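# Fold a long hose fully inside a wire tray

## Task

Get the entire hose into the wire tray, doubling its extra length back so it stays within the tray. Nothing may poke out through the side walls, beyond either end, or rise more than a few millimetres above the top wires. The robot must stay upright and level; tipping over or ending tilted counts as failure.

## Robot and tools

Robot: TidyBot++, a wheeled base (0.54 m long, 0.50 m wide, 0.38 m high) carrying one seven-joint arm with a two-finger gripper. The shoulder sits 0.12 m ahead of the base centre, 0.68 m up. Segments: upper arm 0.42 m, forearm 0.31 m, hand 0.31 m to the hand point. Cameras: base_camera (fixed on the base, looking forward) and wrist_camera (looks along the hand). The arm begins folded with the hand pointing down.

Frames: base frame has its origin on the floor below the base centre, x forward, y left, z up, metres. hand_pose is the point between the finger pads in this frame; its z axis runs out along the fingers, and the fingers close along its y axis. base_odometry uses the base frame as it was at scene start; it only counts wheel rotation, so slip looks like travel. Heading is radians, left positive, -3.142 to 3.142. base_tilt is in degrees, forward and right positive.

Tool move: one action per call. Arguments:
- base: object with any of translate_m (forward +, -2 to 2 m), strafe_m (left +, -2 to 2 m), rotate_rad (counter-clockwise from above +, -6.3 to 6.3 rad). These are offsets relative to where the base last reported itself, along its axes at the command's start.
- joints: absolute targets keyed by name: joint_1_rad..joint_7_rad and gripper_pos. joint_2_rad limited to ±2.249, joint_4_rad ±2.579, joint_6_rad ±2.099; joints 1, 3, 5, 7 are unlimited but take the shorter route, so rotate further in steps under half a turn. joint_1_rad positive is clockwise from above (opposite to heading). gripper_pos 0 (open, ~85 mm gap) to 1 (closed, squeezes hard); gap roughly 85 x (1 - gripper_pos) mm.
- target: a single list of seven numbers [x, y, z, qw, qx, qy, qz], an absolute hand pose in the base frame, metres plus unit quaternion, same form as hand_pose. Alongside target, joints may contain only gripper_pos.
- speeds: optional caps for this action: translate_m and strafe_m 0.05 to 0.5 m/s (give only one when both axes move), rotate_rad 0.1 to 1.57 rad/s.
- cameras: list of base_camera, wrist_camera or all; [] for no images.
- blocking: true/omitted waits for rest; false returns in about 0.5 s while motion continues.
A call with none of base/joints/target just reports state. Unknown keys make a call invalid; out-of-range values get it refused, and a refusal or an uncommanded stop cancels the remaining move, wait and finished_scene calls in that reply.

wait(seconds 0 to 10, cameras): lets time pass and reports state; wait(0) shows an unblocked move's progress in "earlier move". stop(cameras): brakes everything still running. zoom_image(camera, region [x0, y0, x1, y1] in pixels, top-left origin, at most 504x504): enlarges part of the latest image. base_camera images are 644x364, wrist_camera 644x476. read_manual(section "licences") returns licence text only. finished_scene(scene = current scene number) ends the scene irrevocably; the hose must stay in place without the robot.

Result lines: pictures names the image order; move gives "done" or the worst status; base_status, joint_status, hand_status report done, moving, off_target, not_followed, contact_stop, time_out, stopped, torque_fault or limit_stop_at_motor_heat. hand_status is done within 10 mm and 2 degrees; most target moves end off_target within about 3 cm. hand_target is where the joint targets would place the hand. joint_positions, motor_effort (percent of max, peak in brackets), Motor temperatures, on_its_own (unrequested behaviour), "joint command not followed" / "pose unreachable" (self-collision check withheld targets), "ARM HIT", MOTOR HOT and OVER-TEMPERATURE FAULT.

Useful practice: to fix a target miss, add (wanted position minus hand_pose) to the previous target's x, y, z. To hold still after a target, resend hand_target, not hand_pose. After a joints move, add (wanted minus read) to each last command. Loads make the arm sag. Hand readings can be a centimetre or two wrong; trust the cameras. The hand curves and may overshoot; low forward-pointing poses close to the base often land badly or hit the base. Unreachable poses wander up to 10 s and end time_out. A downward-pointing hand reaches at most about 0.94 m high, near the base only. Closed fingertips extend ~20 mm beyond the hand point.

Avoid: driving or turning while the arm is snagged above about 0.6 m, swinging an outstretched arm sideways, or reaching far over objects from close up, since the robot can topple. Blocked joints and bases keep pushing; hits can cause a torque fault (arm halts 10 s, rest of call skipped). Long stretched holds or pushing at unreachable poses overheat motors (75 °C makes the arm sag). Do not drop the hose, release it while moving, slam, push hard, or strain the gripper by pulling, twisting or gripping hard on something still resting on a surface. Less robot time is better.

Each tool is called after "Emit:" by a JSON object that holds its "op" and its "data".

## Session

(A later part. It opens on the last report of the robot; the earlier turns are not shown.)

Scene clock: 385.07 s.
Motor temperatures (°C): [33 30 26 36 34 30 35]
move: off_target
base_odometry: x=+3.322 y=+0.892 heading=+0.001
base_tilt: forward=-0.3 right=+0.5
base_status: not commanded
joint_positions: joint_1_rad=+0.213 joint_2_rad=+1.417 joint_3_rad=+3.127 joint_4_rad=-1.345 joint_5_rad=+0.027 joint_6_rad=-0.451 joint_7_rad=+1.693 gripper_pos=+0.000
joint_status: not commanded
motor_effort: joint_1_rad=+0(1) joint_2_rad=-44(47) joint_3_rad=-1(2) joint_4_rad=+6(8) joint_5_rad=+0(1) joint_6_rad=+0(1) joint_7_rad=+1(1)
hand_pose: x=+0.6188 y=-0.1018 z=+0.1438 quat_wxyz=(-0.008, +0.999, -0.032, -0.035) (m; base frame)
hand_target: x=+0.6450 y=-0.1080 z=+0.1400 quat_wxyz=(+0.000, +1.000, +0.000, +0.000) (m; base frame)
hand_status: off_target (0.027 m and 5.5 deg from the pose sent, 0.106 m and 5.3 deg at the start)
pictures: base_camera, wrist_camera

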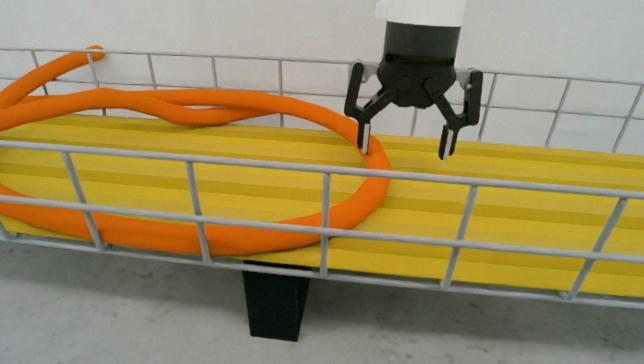

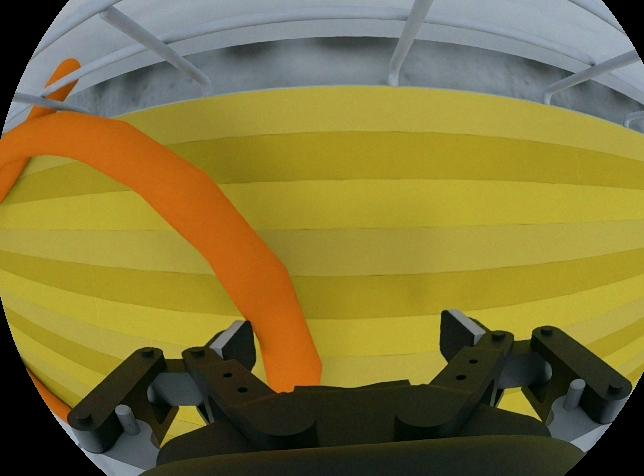

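Emit:
{"op": "move", "data": {"joints": {"gripper_pos": 0.88}, "cameras": ["wrist_camera"]}}

Emit:
{"op": "move", "data": {"target": [0.655, -0.25, 0.14, 0, 1, 0, 0]}}

Scene clock: 386.37 s.
Motor temperatures (°C): [33 30 26 36 34 30 35]
move: off_target
base_odometry: x=+3.322 y=+0.892 heading=+0.001
base_tilt: forward=-0.3 right=+0.5
base_status: not commanded
joint_positions: joint_1_rad=+0.204 joint_2_rad=+1.408 joint_3_rad=+3.096 joint_4_rad=-1.344 joint_5_rad=+0.027 joint_6_rad=-0.451 joint_7_rad=+1.696 gripper_pos=+0.847
joint_status: gripper_pos off_target (ended at +0.847, target +0.880)
motor_effort: joint_1_rad=+4(6) joint_2_rad=-38(44) joint_3_rad=+2(5) joint_4_rad=+7(8) joint_5_rad=+1(3) joint_6_rad=+3(4) joint_7_rad=+0(1)
hand_pose: x=+0.6290 y=-0.0793 z=+0.1497 quat_wxyz=(-0.022, +0.999, -0.023, -0.027) (m; base frame)
hand_target: x=+0.6450 y=-0.1080 z=+0.1400 quat_wxyz=(+0.000, +1.000, +0.000, +0.000) (m; base frame)
hand_status: not commanded
pictures: wrist_camera

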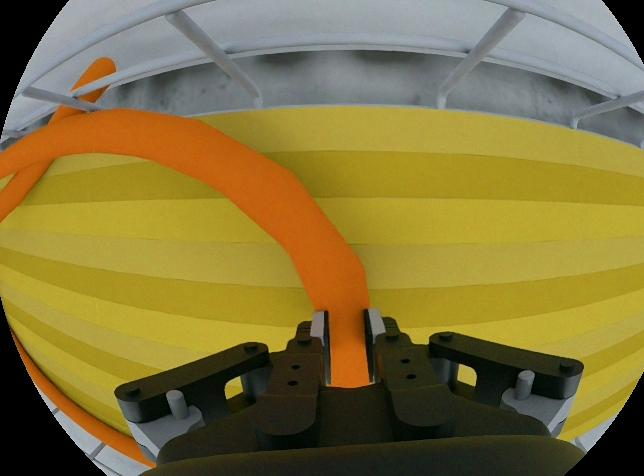

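Scene clock: 387.70 s.
Motor temperatures (°C): [33 30 26 36 34 30 35]
move: off_target
base_odometry: x=+3.322 y=+0.892 heading=+0.001
base_tilt: forward=-0.3 right=+0.5
base_status: not commanded
joint_positions: joint_1_rad=+0.386 joint_2_rad=+1.462 joint_3_rad=+3.064 joint_4_rad=-1.137 joint_5_rad=+0.027 joint_6_rad=-0.602 joint_7_rad=+1.929 gripper_pos=+0.851
joint_status: not commanded
motor_effort: joint_1_rad=+9(11) joint_2_rad=-46(46) joint_3_rad=+6(8) joint_4_rad=+15(17) joint_5_rad=+3(3) joint_6_rad=+10(10) joint_7_rad=-1(3)
hand_pose: x=+0.6558 y=-0.1724 z=+0.1501 quat_wxyz=(-0.039, +0.999, +0.003, -0.016) (m; base frame)
hand_target: x=+0.6550 y=-0.2500 z=+0.1400 quat_wxyz=(+0.000, +1.000, +0.000, +0.000) (m; base frame)
hand_status: off_target (0.078 m and 4.9 deg from the pose sent, 0.173 m and 4.8 deg at the start)
pictures: base_camera, wrist_camera

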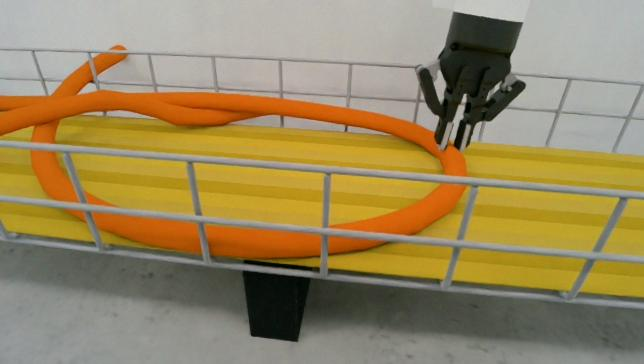

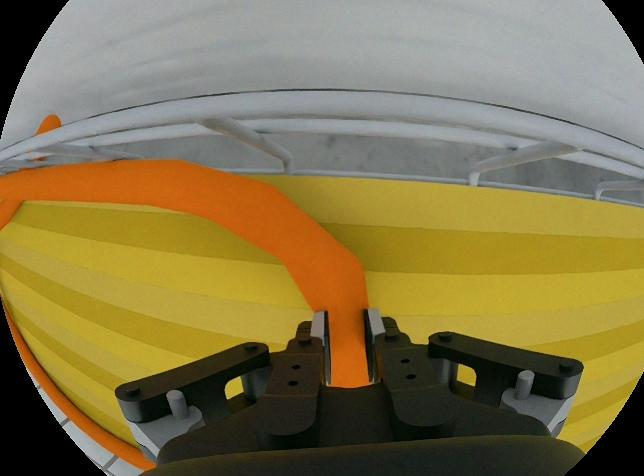

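Emit:
{"op": "move", "data": {"base": {"strafe_m": -0.15}}}

Scene clock: 389.30 s.
Motor temperatures (°C): [33 30 26 36 34 30 35]
move: done
base_odometry: x=+3.322 y=+0.742 heading=+0.001
base_tilt: forward=-0.4 right=+0.6
base_status: done
joint_positions: joint_1_rad=+0.394 joint_2_rad=+1.465 joint_3_rad=+3.054 joint_4_rad=-1.133 joint_5_rad=+0.027 joint_6_rad=-0.630 joint_7_rad=+1.938 gripper_pos=+0.851
joint_status: not commanded
motor_effort: joint_1_rad=+10(16) joint_2_rad=-45(47) joint_3_rad=+7(11) joint_4_rad=+17(19) joint_5_rad=+3(4) joint_6_rad=+12(13) joint_7_rad=-2(3)
hand_pose: x=+0.6489 y=-0.1685 z=+0.1499 quat_wxyz=(-0.049, +0.998, +0.004, -0.026) (m; base frame)
hand_target: x=+0.6550 y=-0.2500 z=+0.1400 quat_wxyz=(+0.000, +1.000, +0.000, +0.000) (m; base frame)
hand_status: not commanded
pictures: base_camera, wrist_camera

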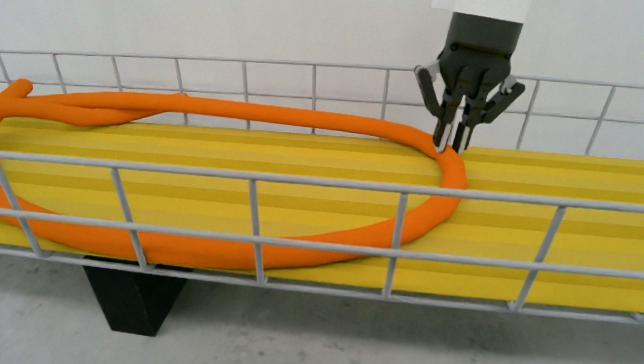

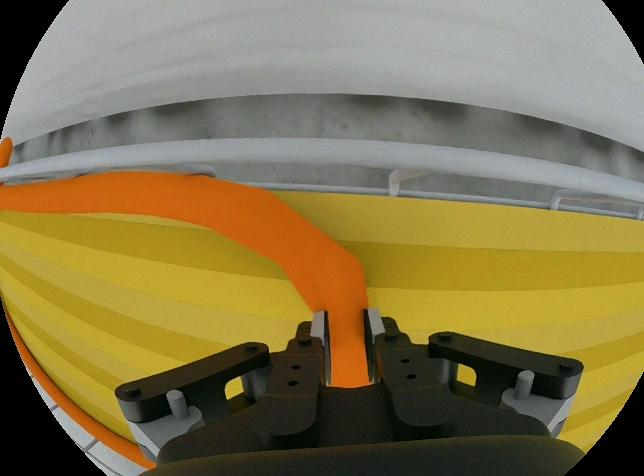

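Emit:
{"op": "zoom_image", "data": {"camera": "base_camera", "region": [0, 60, 260, 190]}}

Scaled by 1.938.

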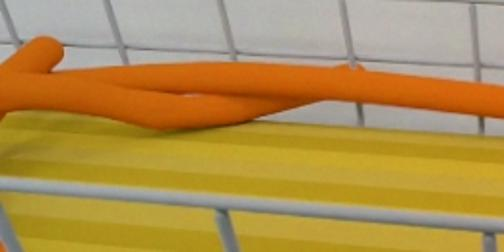

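Emit:
{"op": "move", "data": {"base": {"strafe_m": -0.06}, "cameras": ["base_camera"]}}

Emit:
{"op": "move", "data": {"joints": {"gripper_pos": 0.2}}}

Scene clock: 391.23 s.
Motor temperatures (°C): [33 30 26 36 34 30 35]
move: done
base_odometry: x=+3.322 y=+0.682 heading=+0.002
base_tilt: forward=-0.3 right=+0.5
base_status: done
joint_positions: joint_1_rad=+0.462 joint_2_rad=+1.476 joint_3_rad=+3.118 joint_4_rad=-1.064 joint_5_rad=+0.042 joint_6_rad=-0.566 joint_7_rad=+1.939 gripper_pos=+0.880
joint_status: not commanded
motor_effort: joint_1_rad=+0(17) joint_2_rad=-49(49) joint_3_rad=-2(14) joint_4_rad=+10(21) joint_5_rad=+0(8) joint_6_rad=+1(17) joint_7_rad=-1(3)
hand_pose: x=+0.6666 y=-0.2641 z=+0.1516 quat_wxyz=(+0.007, +0.999, -0.029, +0.016) (m; base frame)
hand_target: x=+0.6550 y=-0.2500 z=+0.1400 quat_wxyz=(+0.000, +1.000, +0.000, +0.000) (m; base frame)
hand_status: not commanded
pictures: base_camera

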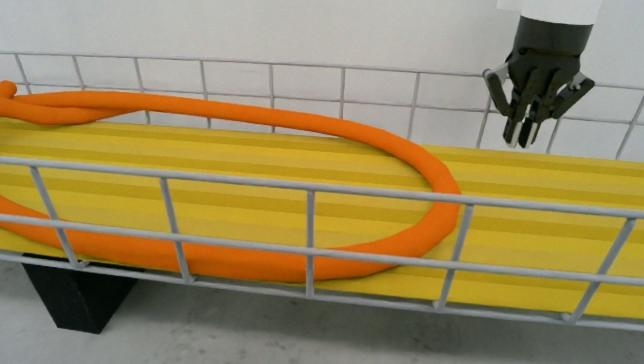

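Scene clock: 392.17 s.
Motor temperatures (°C): [33 30 26 36 34 30 35]
move: done
base_odometry: x=+3.322 y=+0.682 heading=+0.002
base_tilt: forward=-0.3 right=+0.5
base_status: not commanded
joint_positions: joint_1_rad=+0.462 joint_2_rad=+1.476 joint_3_rad=+3.118 joint_4_rad=-1.064 joint_5_rad=+0.042 joint_6_rad=-0.566 joint_7_rad=+1.939 gripper_pos=+0.200
joint_status: all done
motor_effort: joint_1_rad=+0(1) joint_2_rad=-49(49) joint_3_rad=-2(2) joint_4_rad=+10(10) joint_5_rad=+0(0) joint_6_rad=+1(1) joint_7_rad=+0(1)
hand_pose: x=+0.6666 y=-0.2641 z=+0.1516 quat_wxyz=(+0.007, +0.999, -0.029, +0.016) (m; base frame)
hand_target: x=+0.6550 y=-0.2500 z=+0.1400 quat_wxyz=(+0.000, +1.000, +0.000, +0.000) (m; base frame)
hand_status: not commanded
pictures: base_camera, wrist_camera

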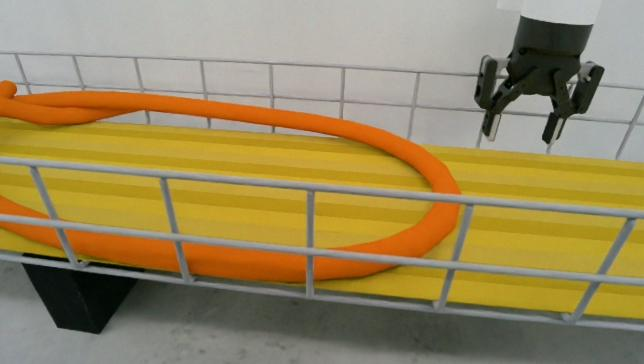

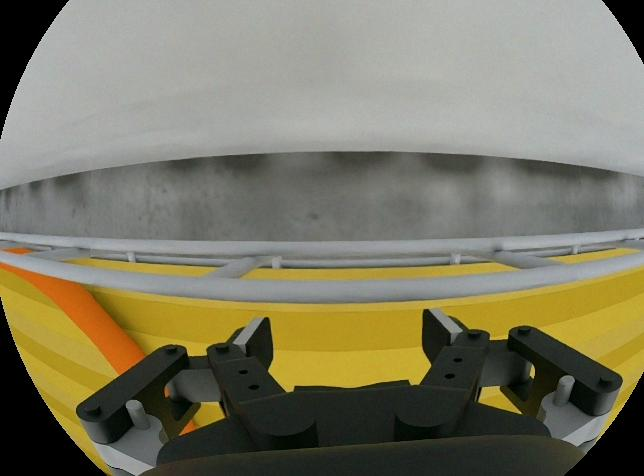

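Emit:
{"op": "move", "data": {"target": [0.635, 0.0, 0.36, 0, 0.9962, 0.0872, 0], "cameras": []}}

Emit:
{"op": "move", "data": {"base": {"strafe_m": 0.5}}}

Scene clock: 394.13 s.
Motor temperatures (°C): [33 30 26 36 34 30 35]
move: off_target
base_odometry: x=+3.322 y=+0.682 heading=+0.002
base_tilt: forward=-0.4 right=+0.5
base_status: not commanded
joint_positions: joint_1_rad=+0.040 joint_2_rad=+0.952 joint_3_rad=+3.113 joint_4_rad=-1.587 joint_5_rad=+0.042 joint_6_rad=-0.566 joint_7_rad=+1.775 gripper_pos=+0.200
joint_status: not commanded
motor_effort: joint_1_rad=+0(4) joint_2_rad=-41(51) joint_3_rad=-2(4) joint_4_rad=+9(11) joint_5_rad=+0(1) joint_6_rad=+1(1) joint_7_rad=+1(1)
hand_pose: x=+0.6510 y=-0.0107 z=+0.3561 quat_wxyz=(+0.002, +0.994, +0.108, +0.018) (m; base frame)
hand_target: x=+0.6350 y=+0.0000 z=+0.3600 quat_wxyz=(+0.000, +0.996, +0.087, +0.000) (m; base frame)
hand_status: off_target (0.020 m and 3.2 deg from the pose sent, 0.338 m and 13.4 deg at the start)
pictures: none
No camera images: "cameras" was empty.

Scene clock: 396.63 s.
Motor temperatures (°C): [33 30 26 36 34 30 35]
move: done
base_odometry: x=+3.321 y=+1.182 heading=+0.002
base_tilt: forward=-0.4 right=+0.5
base_status: done
joint_positions: joint_1_rad=+0.021 joint_2_rad=+0.952 joint_3_rad=+3.113 joint_4_rad=-1.587 joint_5_rad=+0.042 joint_6_rad=-0.566 joint_7_rad=+1.773 gripper_pos=+0.200
joint_status: not commanded
motor_effort: joint_1_rad=+0(4) joint_2_rad=-42(43) joint_3_rad=-2(4) joint_4_rad=+9(11) joint_5_rad=+0(1) joint_6_rad=+1(1) joint_7_rad=+0(2)
hand_pose: x=+0.6511 y=-0.0008 z=+0.3562 quat_wxyz=(+0.002, +0.993, +0.116, +0.018) (m; base frame)
hand_target: x=+0.6350 y=+0.0000 z=+0.3600 quat_wxyz=(+0.000, +0.996, +0.087, +0.000) (m; base frame)
hand_status: not commanded
pictures: base_camera, wrist_camera

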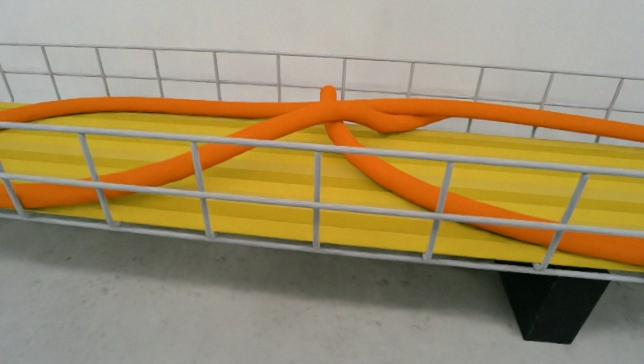

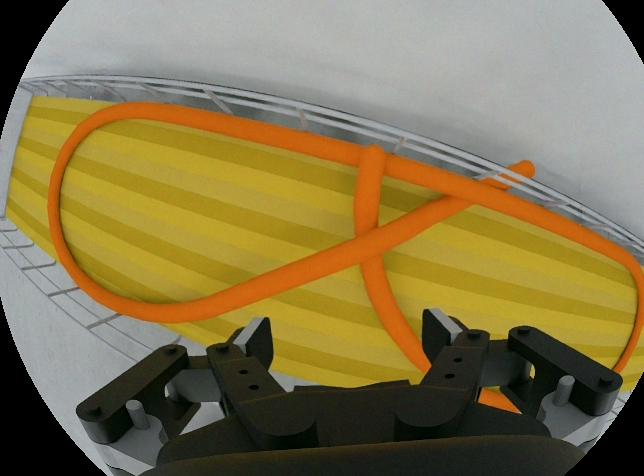

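Emit:
{"op": "move", "data": {"base": {"strafe_m": 0.5}, "joints": {"gripper_pos": 0.0}}}

Scene clock: 399.37 s.
Motor temperatures (°C): [33 30 26 36 34 30 35]
move: done
base_odometry: x=+3.320 y=+1.682 heading=+0.003
base_tilt: forward=-0.3 right=+0.5
base_status: done
joint_positions: joint_1_rad=+0.015 joint_2_rad=+0.952 joint_3_rad=+3.112 joint_4_rad=-1.587 joint_5_rad=+0.042 joint_6_rad=-0.566 joint_7_rad=+1.773 gripper_pos=+0.000
joint_status: all done
motor_effort: joint_1_rad=+0(4) joint_2_rad=-41(42) joint_3_rad=-2(3) joint_4_rad=+10(10) joint_5_rad=+0(1) joint_6_rad=+1(1) joint_7_rad=+0(2)
hand_pose: x=+0.6511 y=+0.0030 z=+0.3563 quat_wxyz=(+0.001, +0.993, +0.119, +0.018) (m; base frame)
hand_target: x=+0.6350 y=+0.0000 z=+0.3600 quat_wxyz=(+0.000, +0.996, +0.087, +0.000) (m; base frame)
hand_status: not commanded
pictures: base_camera, wrist_camera

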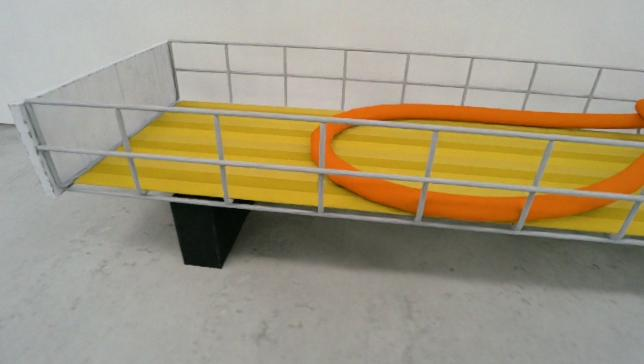

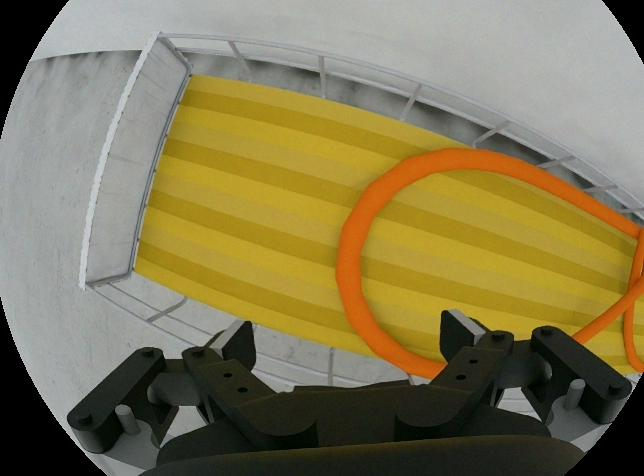

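Emit:
{"op": "move", "data": {"target": [0.665, -0.018, 0.24, 0, 1, 0, 0]}}

Emit:
{"op": "move", "data": {"target": [0.68, -0.018, 0.14, 0, 1, 0, 0]}}

Scene clock: 401.13 s.
Motor temperatures (°C): [33 30 26 36 34 30 35]
move: off_target
base_odometry: x=+3.320 y=+1.682 heading=+0.003
base_tilt: forward=-0.3 right=+0.6
base_status: not commanded
joint_positions: joint_1_rad=+0.015 joint_2_rad=+1.212 joint_3_rad=+3.135 joint_4_rad=-1.443 joint_5_rad=+0.034 joint_6_rad=-0.554 joint_7_rad=+1.673 gripper_pos=+0.000
joint_status: not commanded
motor_effort: joint_1_rad=+0(1) joint_2_rad=-44(47) joint_3_rad=-2(2) joint_4_rad=+7(10) joint_5_rad=+0(1) joint_6_rad=+0(1) joint_7_rad=+1(1)
hand_pose: x=+0.6391 y=-0.0081 z=+0.2411 quat_wxyz=(+0.003, +0.998, +0.060, -0.034) (m; base frame)
hand_target: x=+0.6650 y=-0.0180 z=+0.2400 quat_wxyz=(+0.000, +1.000, +0.000, +0.000) (m; base frame)
hand_status: off_target (0.028 m and 7.9 deg from the pose sent, 0.119 m and 13.8 deg at the start)
pictures: base_camera, wrist_camera

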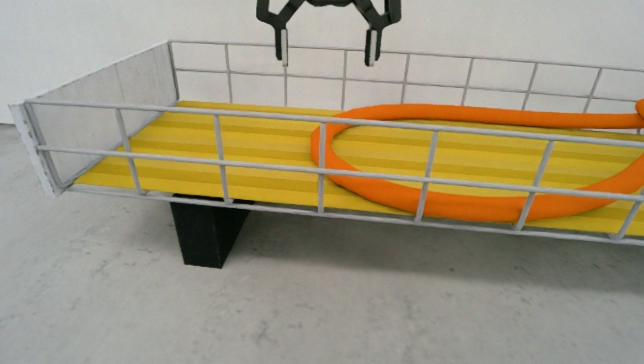

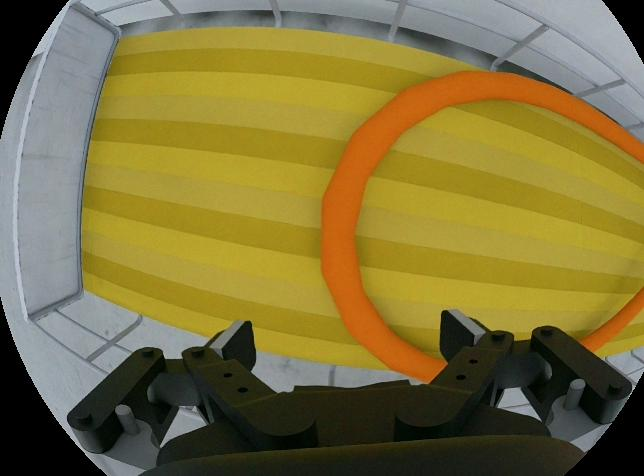

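Scene clock: 402.70 s.
Motor temperatures (°C): [33 30 26 36 34 30 35]
move: off_target
base_odometry: x=+3.320 y=+1.682 heading=+0.003
base_tilt: forward=-0.4 right=+0.5
base_status: not commanded
joint_positions: joint_1_rad=+0.015 joint_2_rad=+1.448 joint_3_rad=+3.135 joint_4_rad=-1.236 joint_5_rad=+0.033 joint_6_rad=-0.529 joint_7_rad=+1.673 gripper_pos=+0.000
joint_status: not commanded
motor_effort: joint_1_rad=+0(1) joint_2_rad=-46(49) joint_3_rad=-2(2) joint_4_rad=+6(8) joint_5_rad=+0(1) joint_6_rad=+0(1) joint_7_rad=+1(1)
hand_pose: x=+0.6534 y=-0.0079 z=+0.1410 quat_wxyz=(+0.002, +0.998, +0.058, -0.036) (m; base frame)
hand_target: x=+0.6800 y=-0.0180 z=+0.1400 quat_wxyz=(+0.000, +1.000, +0.000, +0.000) (m; base frame)
hand_status: off_target (0.029 m and 7.8 deg from the pose sent, 0.110 m and 7.9 deg at the start)
pictures: base_camera, wrist_camera

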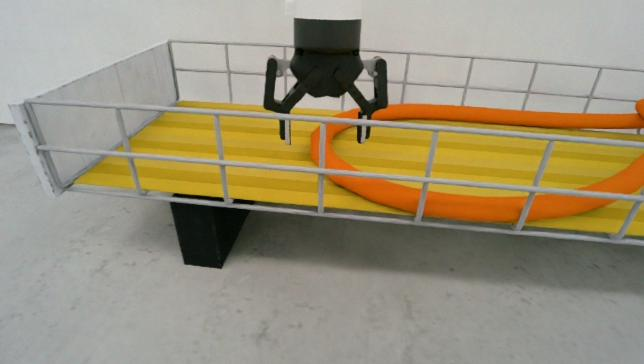

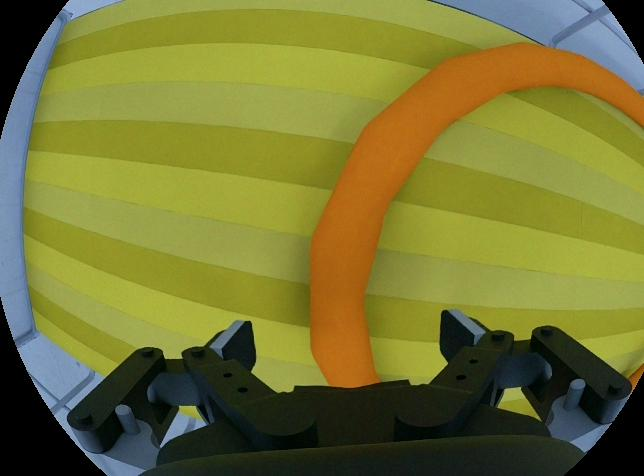

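Emit:
{"op": "move", "data": {"target": [0.682, -0.018, 0.128, 0, 1, 0, 0], "cameras": []}}

Emit:
{"op": "move", "data": {"joints": {"gripper_pos": 0.88}, "cameras": []}}

Emit:
{"op": "move", "data": {"target": [0.68, 0.17, 0.13, 0, 1, 0, 0]}}

Scene clock: 403.50 s.
Motor temperatures (°C): [33 30 26 36 34 30 35]
move: off_target
base_odometry: x=+3.320 y=+1.682 heading=+0.003
base_tilt: forward=-0.4 right=+0.5
base_status: not commanded
joint_positions: joint_1_rad=+0.015 joint_2_rad=+1.465 joint_3_rad=+3.135 joint_4_rad=-1.199 joint_5_rad=+0.032 joint_6_rad=-0.528 joint_7_rad=+1.673 gripper_pos=+0.000
joint_status: not commanded
motor_effort: joint_1_rad=-1(1) joint_2_rad=-46(47) joint_3_rad=-2(2) joint_4_rad=+7(8) joint_5_rad=+0(0) joint_6_rad=+0(1) joint_7_rad=+1(1)
hand_pose: x=+0.6662 y=-0.0080 z=+0.1363 quat_wxyz=(+0.003, +0.998, +0.058, -0.025) (m; base frame)
hand_target: x=+0.6820 y=-0.0180 z=+0.1280 quat_wxyz=(+0.000, +1.000, +0.000, +0.000) (m; base frame)
hand_status: off_target (0.020 m and 7.3 deg from the pose sent, 0.033 m and 7.8 deg at the start)
pictures: none
No camera images: "cameras" was empty.

Scene clock: 404.53 s.
Motor temperatures (°C): [33 30 26 36 34 30 35]
move: off_target
base_odometry: x=+3.320 y=+1.682 heading=+0.003
base_tilt: forward=-0.4 right=+0.6
base_status: not commanded
joint_positions: joint_1_rad=+0.015 joint_2_rad=+1.463 joint_3_rad=+3.133 joint_4_rad=-1.199 joint_5_rad=+0.022 joint_6_rad=-0.528 joint_7_rad=+1.671 gripper_pos=+0.769
joint_status: gripper_pos off_target (ended at +0.769, target +0.880)
motor_effort: joint_1_rad=+1(5) joint_2_rad=-43(47) joint_3_rad=+0(5) joint_4_rad=+8(9) joint_5_rad=+1(3) joint_6_rad=+2(3) joint_7_rad=+0(1)
hand_pose: x=+0.6670 y=-0.0053 z=+0.1371 quat_wxyz=(+0.000, +0.998, +0.053, -0.024) (m; base frame)
hand_target: x=+0.6820 y=-0.0180 z=+0.1280 quat_wxyz=(+0.000, +1.000, +0.000, +0.000) (m; base frame)
hand_status: not commanded
pictures: none
No camera images: "cameras" was empty.

Scene clock: 406.00 s.
Motor temperatures (°C): [33 30 26 36 34 30 35]
move: off_target
base_odometry: x=+3.320 y=+1.682 heading=+0.003
base_tilt: forward=-0.3 right=+0.5
base_status: not commanded
joint_positions: joint_1_rad=-0.277 joint_2_rad=+1.483 joint_3_rad=+3.213 joint_4_rad=-1.116 joint_5_rad=-0.024 joint_6_rad=-0.532 joint_7_rad=+1.391 gripper_pos=+0.769
joint_status: not commanded
motor_effort: joint_1_rad=-6(10) joint_2_rad=-48(48) joint_3_rad=-6(9) joint_4_rad=+11(12) joint_5_rad=-2(3) joint_6_rad=+4(6) joint_7_rad=+0(2)
hand_pose: x=+0.6920 y=+0.1240 z=+0.1387 quat_wxyz=(+0.027, +0.999, +0.035, +0.013) (m; base frame)
hand_target: x=+0.6800 y=+0.1700 z=+0.1300 quat_wxyz=(+0.000, +1.000, +0.000, +0.000) (m; base frame)
hand_status: off_target (0.048 m and 5.3 deg from the pose sent, 0.176 m and 6.7 deg at the start)
pictures: base_camera, wrist_camera

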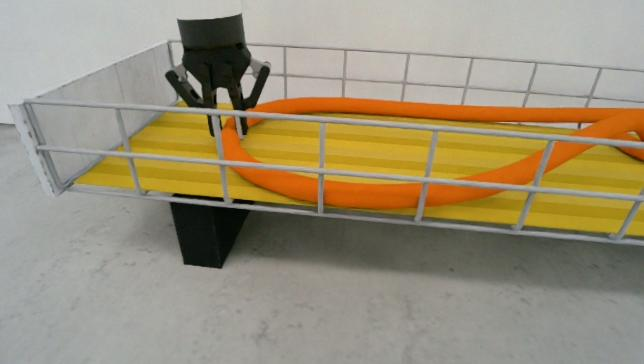

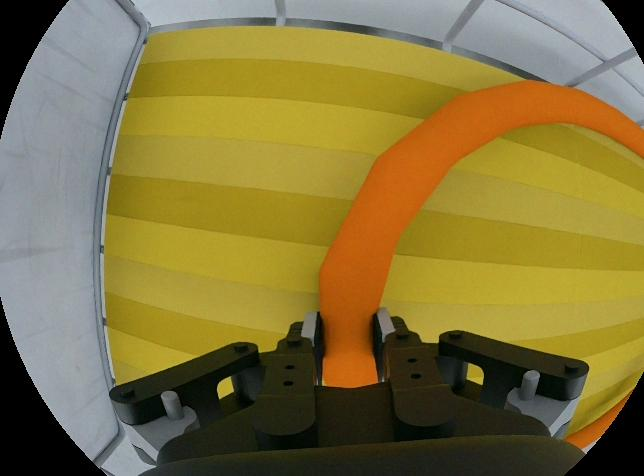

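Emit:
{"op": "move", "data": {"joints": {"gripper_pos": 0.2}}}

Scene clock: 407.10 s.
Motor temperatures (°C): [33 30 26 36 34 30 35]
move: done
base_odometry: x=+3.320 y=+1.682 heading=+0.003
base_tilt: forward=-0.4 right=+0.5
base_status: not commanded
joint_positions: joint_1_rad=-0.292 joint_2_rad=+1.493 joint_3_rad=+3.200 joint_4_rad=-1.103 joint_5_rad=-0.038 joint_6_rad=-0.532 joint_7_rad=+1.389 gripper_pos=+0.200
joint_status: all done
motor_effort: joint_1_rad=-2(7) joint_2_rad=-49(50) joint_3_rad=-2(6) joint_4_rad=+9(12) joint_5_rad=+0(2) joint_6_rad=+1(4) joint_7_rad=+1(1)
hand_pose: x=+0.6889 y=+0.1431 z=+0.1345 quat_wxyz=(+0.017, +0.999, +0.037, +0.012) (m; base frame)
hand_target: x=+0.6800 y=+0.1700 z=+0.1300 quat_wxyz=(+0.000, +1.000, +0.000, +0.000) (m; base frame)
hand_status: not commanded
pictures: base_camera, wrist_camera

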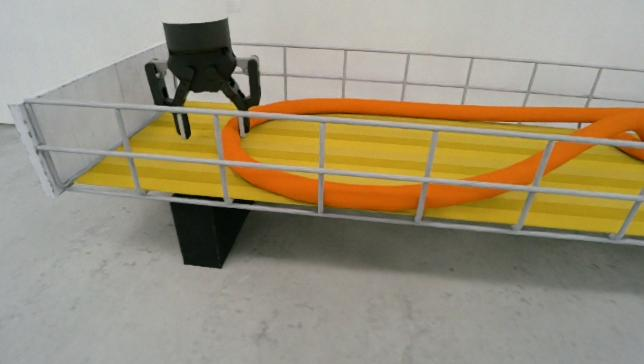

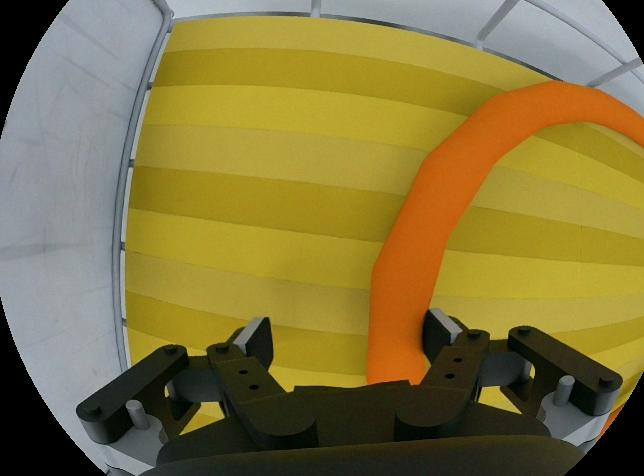

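Emit:
{"op": "move", "data": {"target": [0.68, 0.135, 0.13, 0, 1, 0, 0], "cameras": ["wrist_camera"]}}

Emit:
{"op": "move", "data": {"target": [0.67, 0.13, 0.20, 0, 1, 0, 0], "cameras": ["wrist_camera"]}}

Emit:
{"op": "move", "data": {"target": [0.635, 0.0, 0.36, 0, 0.9962, 0.0872, 0], "cameras": []}}

Emit:
{"op": "move", "data": {"base": {"strafe_m": -0.55}}}

Scene clock: 408.10 s.
Motor temperatures (°C): [33 30 26 36 34 30 35]
move: off_target
base_odometry: x=+3.320 y=+1.682 heading=+0.003
base_tilt: forward=-0.4 right=+0.5
base_status: not commanded
joint_positions: joint_1_rad=-0.270 joint_2_rad=+1.493 joint_3_rad=+3.191 joint_4_rad=-1.111 joint_5_rad=-0.038 joint_6_rad=-0.532 joint_7_rad=+1.389 gripper_pos=+0.200
joint_status: not commanded
motor_effort: joint_1_rad=-1(2) joint_2_rad=-48(49) joint_3_rad=-1(2) joint_4_rad=+8(10) joint_5_rad=+0(1) joint_6_rad=+1(1) joint_7_rad=+1(1)
hand_pose: x=+0.6861 y=+0.1348 z=+0.1332 quat_wxyz=(+0.014, +1.000, +0.026, +0.007) (m; base frame)
hand_target: x=+0.6800 y=+0.1350 z=+0.1300 quat_wxyz=(+0.000, +1.000, +0.000, +0.000) (m; base frame)
hand_status: off_target (0.007 m and 3.5 deg from the pose sent, 0.013 m and 4.8 deg at the start)
pictures: wrist_camera

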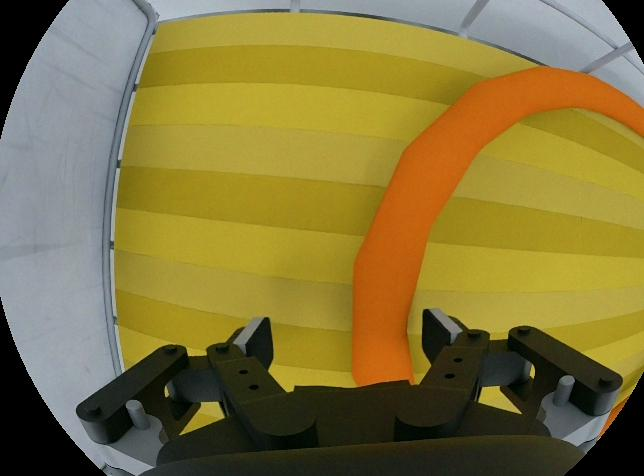

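Scene clock: 409.50 s.
Motor temperatures (°C): [33 30 26 36 34 30 35]
move: off_target
base_odometry: x=+3.320 y=+1.682 heading=+0.003
base_tilt: forward=-0.4 right=+0.4
base_status: not commanded
joint_positions: joint_1_rad=-0.270 joint_2_rad=+1.328 joint_3_rad=+3.191 joint_4_rad=-1.270 joint_5_rad=-0.038 joint_6_rad=-0.532 joint_7_rad=+1.389 gripper_pos=+0.200
joint_status: not commanded
motor_effort: joint_1_rad=+0(1) joint_2_rad=-47(50) joint_3_rad=-1(1) joint_4_rad=+9(9) joint_5_rad=+0(0) joint_6_rad=+1(1) joint_7_rad=+0(1)
hand_pose: x=+0.6785 y=+0.1321 z=+0.2022 quat_wxyz=(+0.012, +1.000, +0.022, +0.009) (m; base frame)
hand_target: x=+0.6700 y=+0.1300 z=+0.2000 quat_wxyz=(+0.000, +1.000, +0.000, +0.000) (m; base frame)
hand_status: off_target (0.009 m and 3.1 deg from the pose sent, 0.069 m and 3.5 deg at the start)
pictures: wrist_camera

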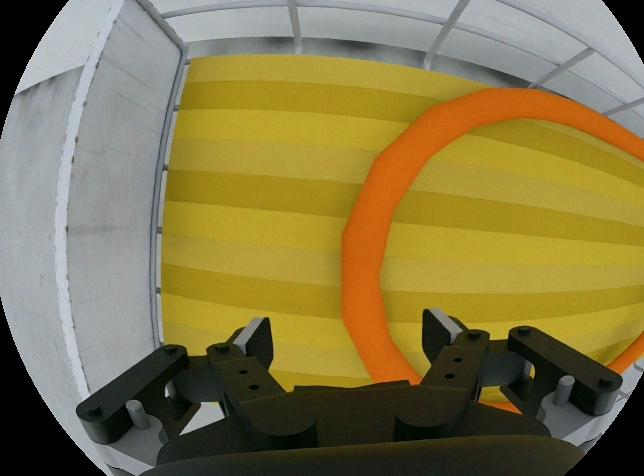

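Scene clock: 411.30 s.
Motor temperatures (°C): [33 30 26 36 34 30 35]
move: off_target
base_odometry: x=+3.320 y=+1.682 heading=+0.003
base_tilt: forward=-0.3 right=+0.5
base_status: not commanded
joint_positions: joint_1_rad=+0.002 joint_2_rad=+0.945 joint_3_rad=+3.128 joint_4_rad=-1.586 joint_5_rad=-0.006 joint_6_rad=-0.545 joint_7_rad=+1.658 gripper_pos=+0.200
joint_status: not commanded
motor_effort: joint_1_rad=-1(3) joint_2_rad=-42(49) joint_3_rad=-2(3) joint_4_rad=+10(11) joint_5_rad=+0(1) joint_6_rad=+1(1) joint_7_rad=+1(1)
hand_pose: x=+0.6609 y=+0.0089 z=+0.3606 quat_wxyz=(-0.006, +0.998, +0.044, +0.034) (m; base frame)
hand_target: x=+0.6350 y=+0.0000 z=+0.3600 quat_wxyz=(+0.000, +0.996, +0.087, +0.000) (m; base frame)
hand_status: off_target (0.027 m and 6.3 deg from the pose sent, 0.210 m and 7.6 deg at the start)
pictures: none
No camera images: "cameras" was empty.

Scene clock: 413.90 s.
Motor temperatures (°C): [33 30 26 36 34 30 35]
move: done
base_odometry: x=+3.322 y=+1.132 heading=+0.004
base_tilt: forward=-0.3 right=+0.5
base_status: done
joint_positions: joint_1_rad=+0.019 joint_2_rad=+0.945 joint_3_rad=+3.116 joint_4_rad=-1.586 joint_5_rad=-0.004 joint_6_rad=-0.545 joint_7_rad=+1.660 gripper_pos=+0.200
joint_status: not commanded
motor_effort: joint_1_rad=+0(5) joint_2_rad=-42(42) joint_3_rad=-2(4) joint_4_rad=+10(11) joint_5_rad=+0(1) joint_6_rad=+1(1) joint_7_rad=+0(1)
hand_pose: x=+0.6608 y=+0.0064 z=+0.3607 quat_wxyz=(-0.010, +0.999, +0.040, +0.034) (m; base frame)
hand_target: x=+0.6350 y=+0.0000 z=+0.3600 quat_wxyz=(+0.000, +0.996, +0.087, +0.000) (m; base frame)
hand_status: not commanded
pictures: base_camera, wrist_camera

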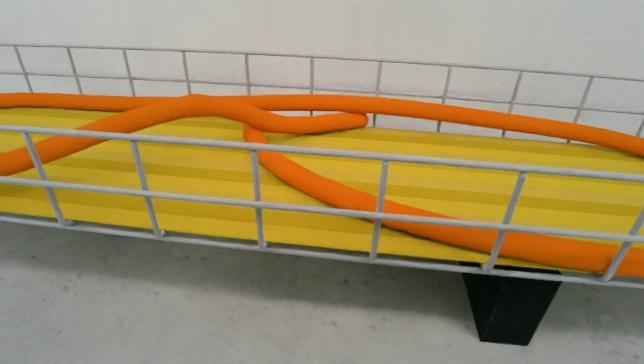

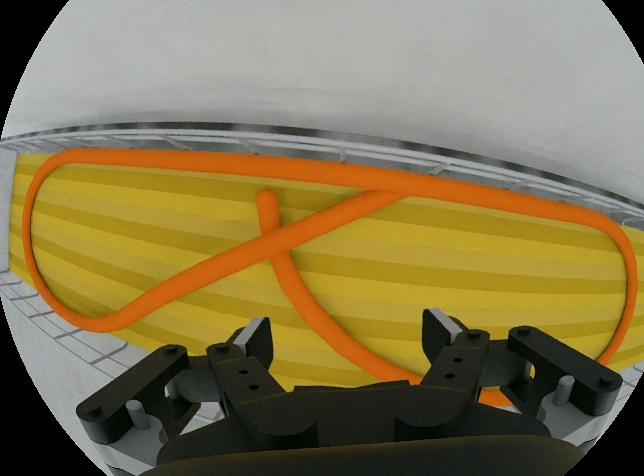

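Emit:
{"op": "zoom_image", "data": {"camera": "wrist_camera", "region": [330, 100, 644, 330]}}

Emit:
{"op": "zoom_image", "data": {"camera": "base_camera", "region": [130, 60, 450, 260]}}

Emit:
{"op": "zoom_image", "data": {"camera": "base_camera", "region": [380, 100, 644, 300]}}

Emit:
{"op": "zoom_image", "data": {"camera": "wrist_camera", "region": [0, 110, 320, 390]}}

Scaled by 1.605.

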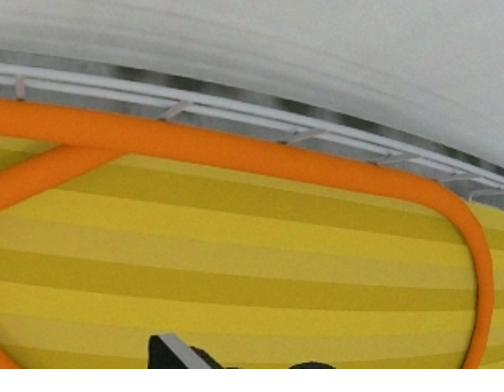

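Scaled by 1.575.

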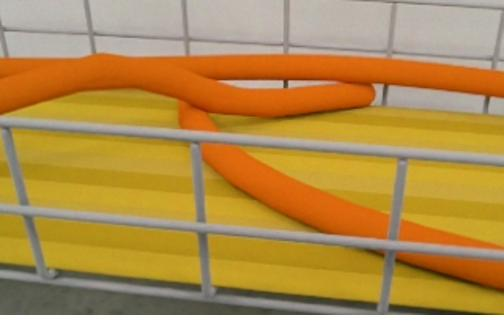

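Scaled by 1.909.

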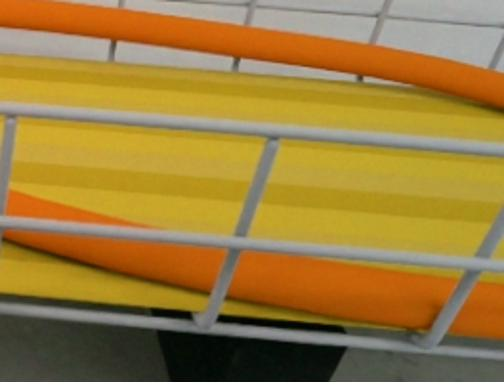

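Scaled by 1.575.

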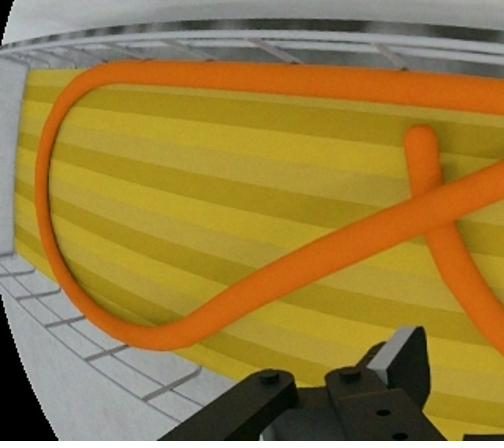

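Emit:
{"op": "zoom_image", "data": {"camera": "base_camera", "region": [560, 190, 644, 300]}}

Emit:
{"op": "move", "data": {"base": {"strafe_m": -0.45}}}

Scaled by 4.582.

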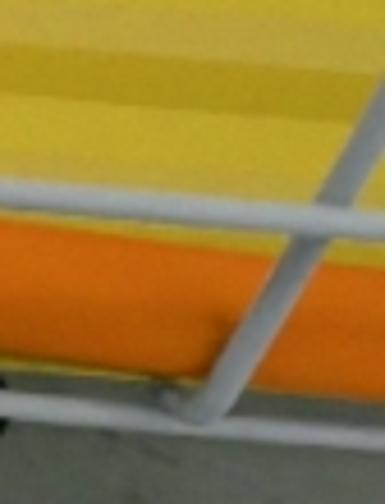

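Scene clock: 417.13 s.
Motor temperatures (°C): [33 30 26 36 34 30 35]
move: done
base_odometry: x=+3.324 y=+0.682 heading=+0.005
base_tilt: forward=-0.3 right=+0.5
base_status: done
joint_positions: joint_1_rad=+0.023 joint_2_rad=+0.945 joint_3_rad=+3.117 joint_4_rad=-1.586 joint_5_rad=-0.004 joint_6_rad=-0.545 joint_7_rad=+1.660 gripper_pos=+0.200
joint_status: not commanded
motor_effort: joint_1_rad=+0(4) joint_2_rad=-42(42) joint_3_rad=-2(4) joint_4_rad=+10(11) joint_5_rad=+0(1) joint_6_rad=+1(1) joint_7_rad=+1(2)
hand_pose: x=+0.6608 y=+0.0038 z=+0.3607 quat_wxyz=(-0.009, +0.999, +0.038, +0.034) (m; base frame)
hand_target: x=+0.6350 y=+0.0000 z=+0.3600 quat_wxyz=(+0.000, +0.996, +0.087, +0.000) (m; base frame)
hand_status: not commanded
pictures: base_camera, wrist_camera

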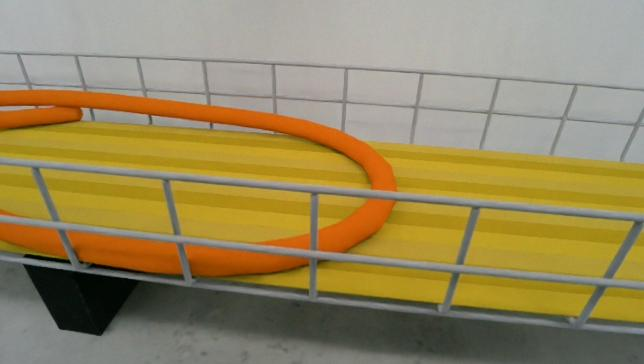

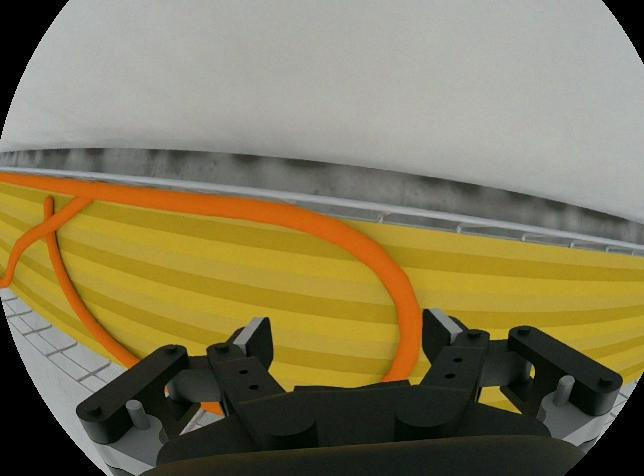

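Emit:
{"op": "zoom_image", "data": {"camera": "base_camera", "region": [0, 150, 220, 310]}}

Emit:
{"op": "zoom_image", "data": {"camera": "base_camera", "region": [150, 170, 350, 310]}}

Emit:
{"op": "zoom_image", "data": {"camera": "wrist_camera", "region": [0, 150, 260, 420]}}

Scaled by 2.291.

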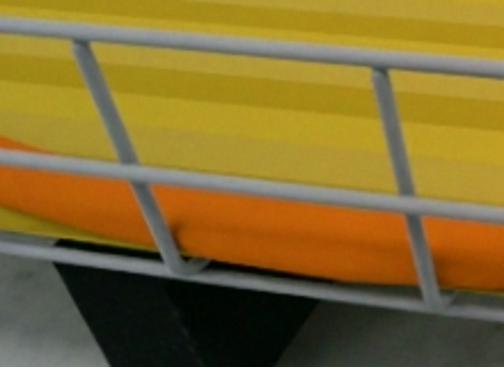

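Scaled by 2.520.

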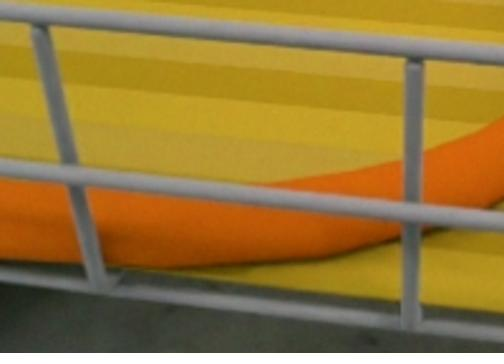

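Scaled by 1.867.

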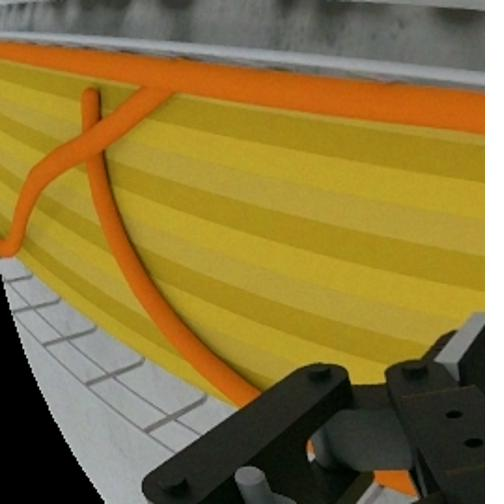

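Emit:
{"op": "move", "data": {"target": [0.47, 0.15, 0.38, 0, 1, 0, 0], "cameras": ["wrist_camera"]}}

Emit:
{"op": "zoom_image", "data": {"camera": "wrist_camera", "region": [80, 150, 580, 400]}}

Scene clock: 419.40 s.
Motor temperatures (°C): [33 30 26 36 34 30 35]
move: off_target
base_odometry: x=+3.324 y=+0.682 heading=+0.005
base_tilt: forward=-0.4 right=+0.5
base_status: not commanded
joint_positions: joint_1_rad=-0.417 joint_2_rad=+0.763 joint_3_rad=+3.184 joint_4_rad=-2.066 joint_5_rad=-0.078 joint_6_rad=-0.370 joint_7_rad=+1.350 gripper_pos=+0.200
joint_status: not commanded
motor_effort: joint_1_rad=+0(3) joint_2_rad=-32(41) joint_3_rad=-1(3) joint_4_rad=+5(10) joint_5_rad=+0(1) joint_6_rad=+0(1) joint_7_rad=+0(1)
hand_pose: x=+0.4614 y=+0.1403 z=+0.3756 quat_wxyz=(+0.010, +0.999, +0.045, -0.027) (m; base frame)
hand_target: x=+0.4700 y=+0.1500 z=+0.3800 quat_wxyz=(+0.000, +1.000, +0.000, +0.000) (m; base frame)
hand_status: off_target (0.014 m and 6.1 deg from the pose sent, 0.241 m and 6.0 deg at the start)
pictures: wrist_camera

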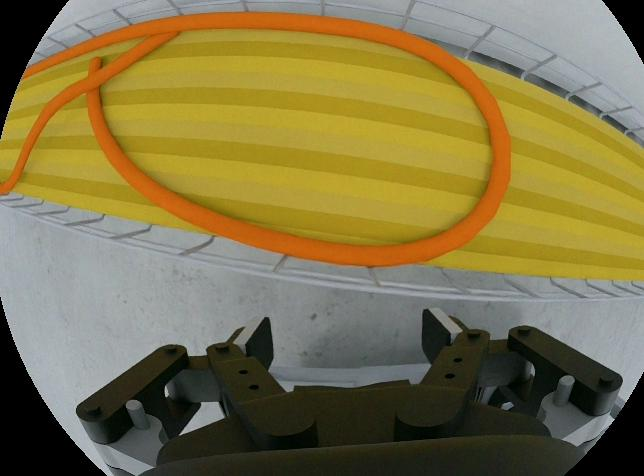

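Scaled by 1.008.

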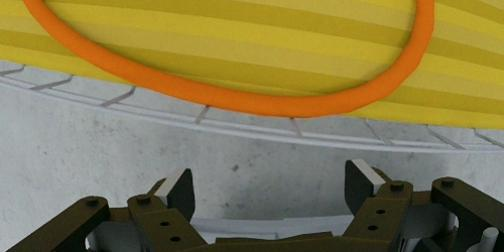

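Emit:
{"op": "zoom_image", "data": {"camera": "wrist_camera", "region": [250, 210, 430, 310]}}

Scaled by 2.800.

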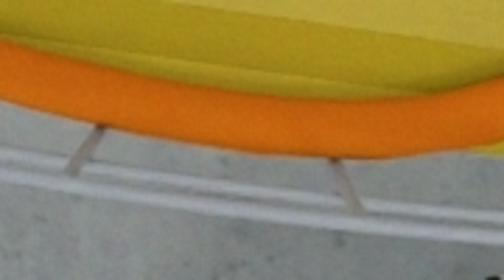

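Emit:
{"op": "move", "data": {"base": {"strafe_m": 0.75}}}

Emit:
{"op": "zoom_image", "data": {"camera": "wrist_camera", "region": [200, 180, 420, 300]}}

Scene clock: 422.77 s.
Motor temperatures (°C): [33 30 26 36 34 30 35]
move: done
base_odometry: x=+3.320 y=+1.432 heading=+0.006
base_tilt: forward=-0.4 right=+0.5
base_status: done
joint_positions: joint_1_rad=-0.428 joint_2_rad=+0.762 joint_3_rad=+3.193 joint_4_rad=-2.070 joint_5_rad=-0.080 joint_6_rad=-0.367 joint_7_rad=+1.348 gripper_pos=+0.200
joint_status: not commanded
motor_effort: joint_1_rad=-1(3) joint_2_rad=-32(32) joint_3_rad=-1(2) joint_4_rad=+5(6) joint_5_rad=+0(1) joint_6_rad=+0(1) joint_7_rad=+0(2)
hand_pose: x=+0.4609 y=+0.1402 z=+0.3758 quat_wxyz=(+0.013, +0.999, +0.046, -0.025) (m; base frame)
hand_target: x=+0.4700 y=+0.1500 z=+0.3800 quat_wxyz=(+0.000, +1.000, +0.000, +0.000) (m; base frame)
hand_status: not commanded
pictures: base_camera, wrist_camera

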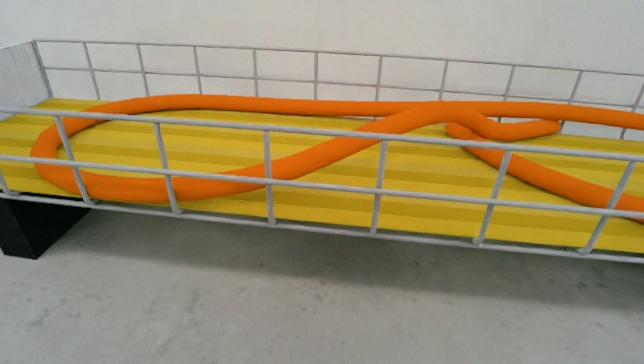

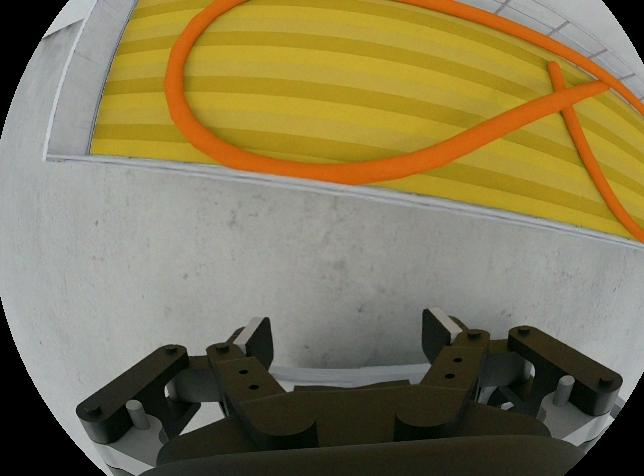

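Scaled by 2.291.

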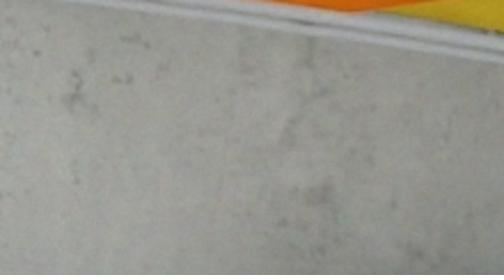

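Emit:
{"op": "zoom_image", "data": {"camera": "wrist_camera", "region": [180, 120, 440, 230]}}

Emit:
{"op": "zoom_image", "data": {"camera": "base_camera", "region": [0, 100, 300, 240]}}

Scaled by 1.938.

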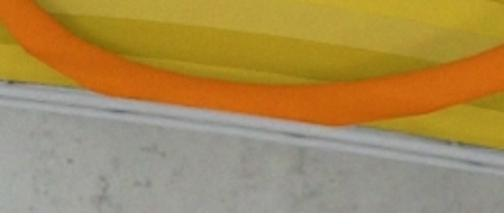

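Scaled by 1.680.

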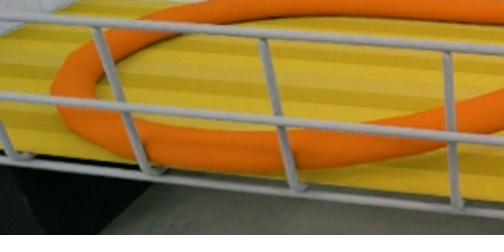

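Everything is inside. Finishing scene 1.

Emit:
{"op": "finished_scene", "data": {"scene": 1}}

The scene is finished: the task was done.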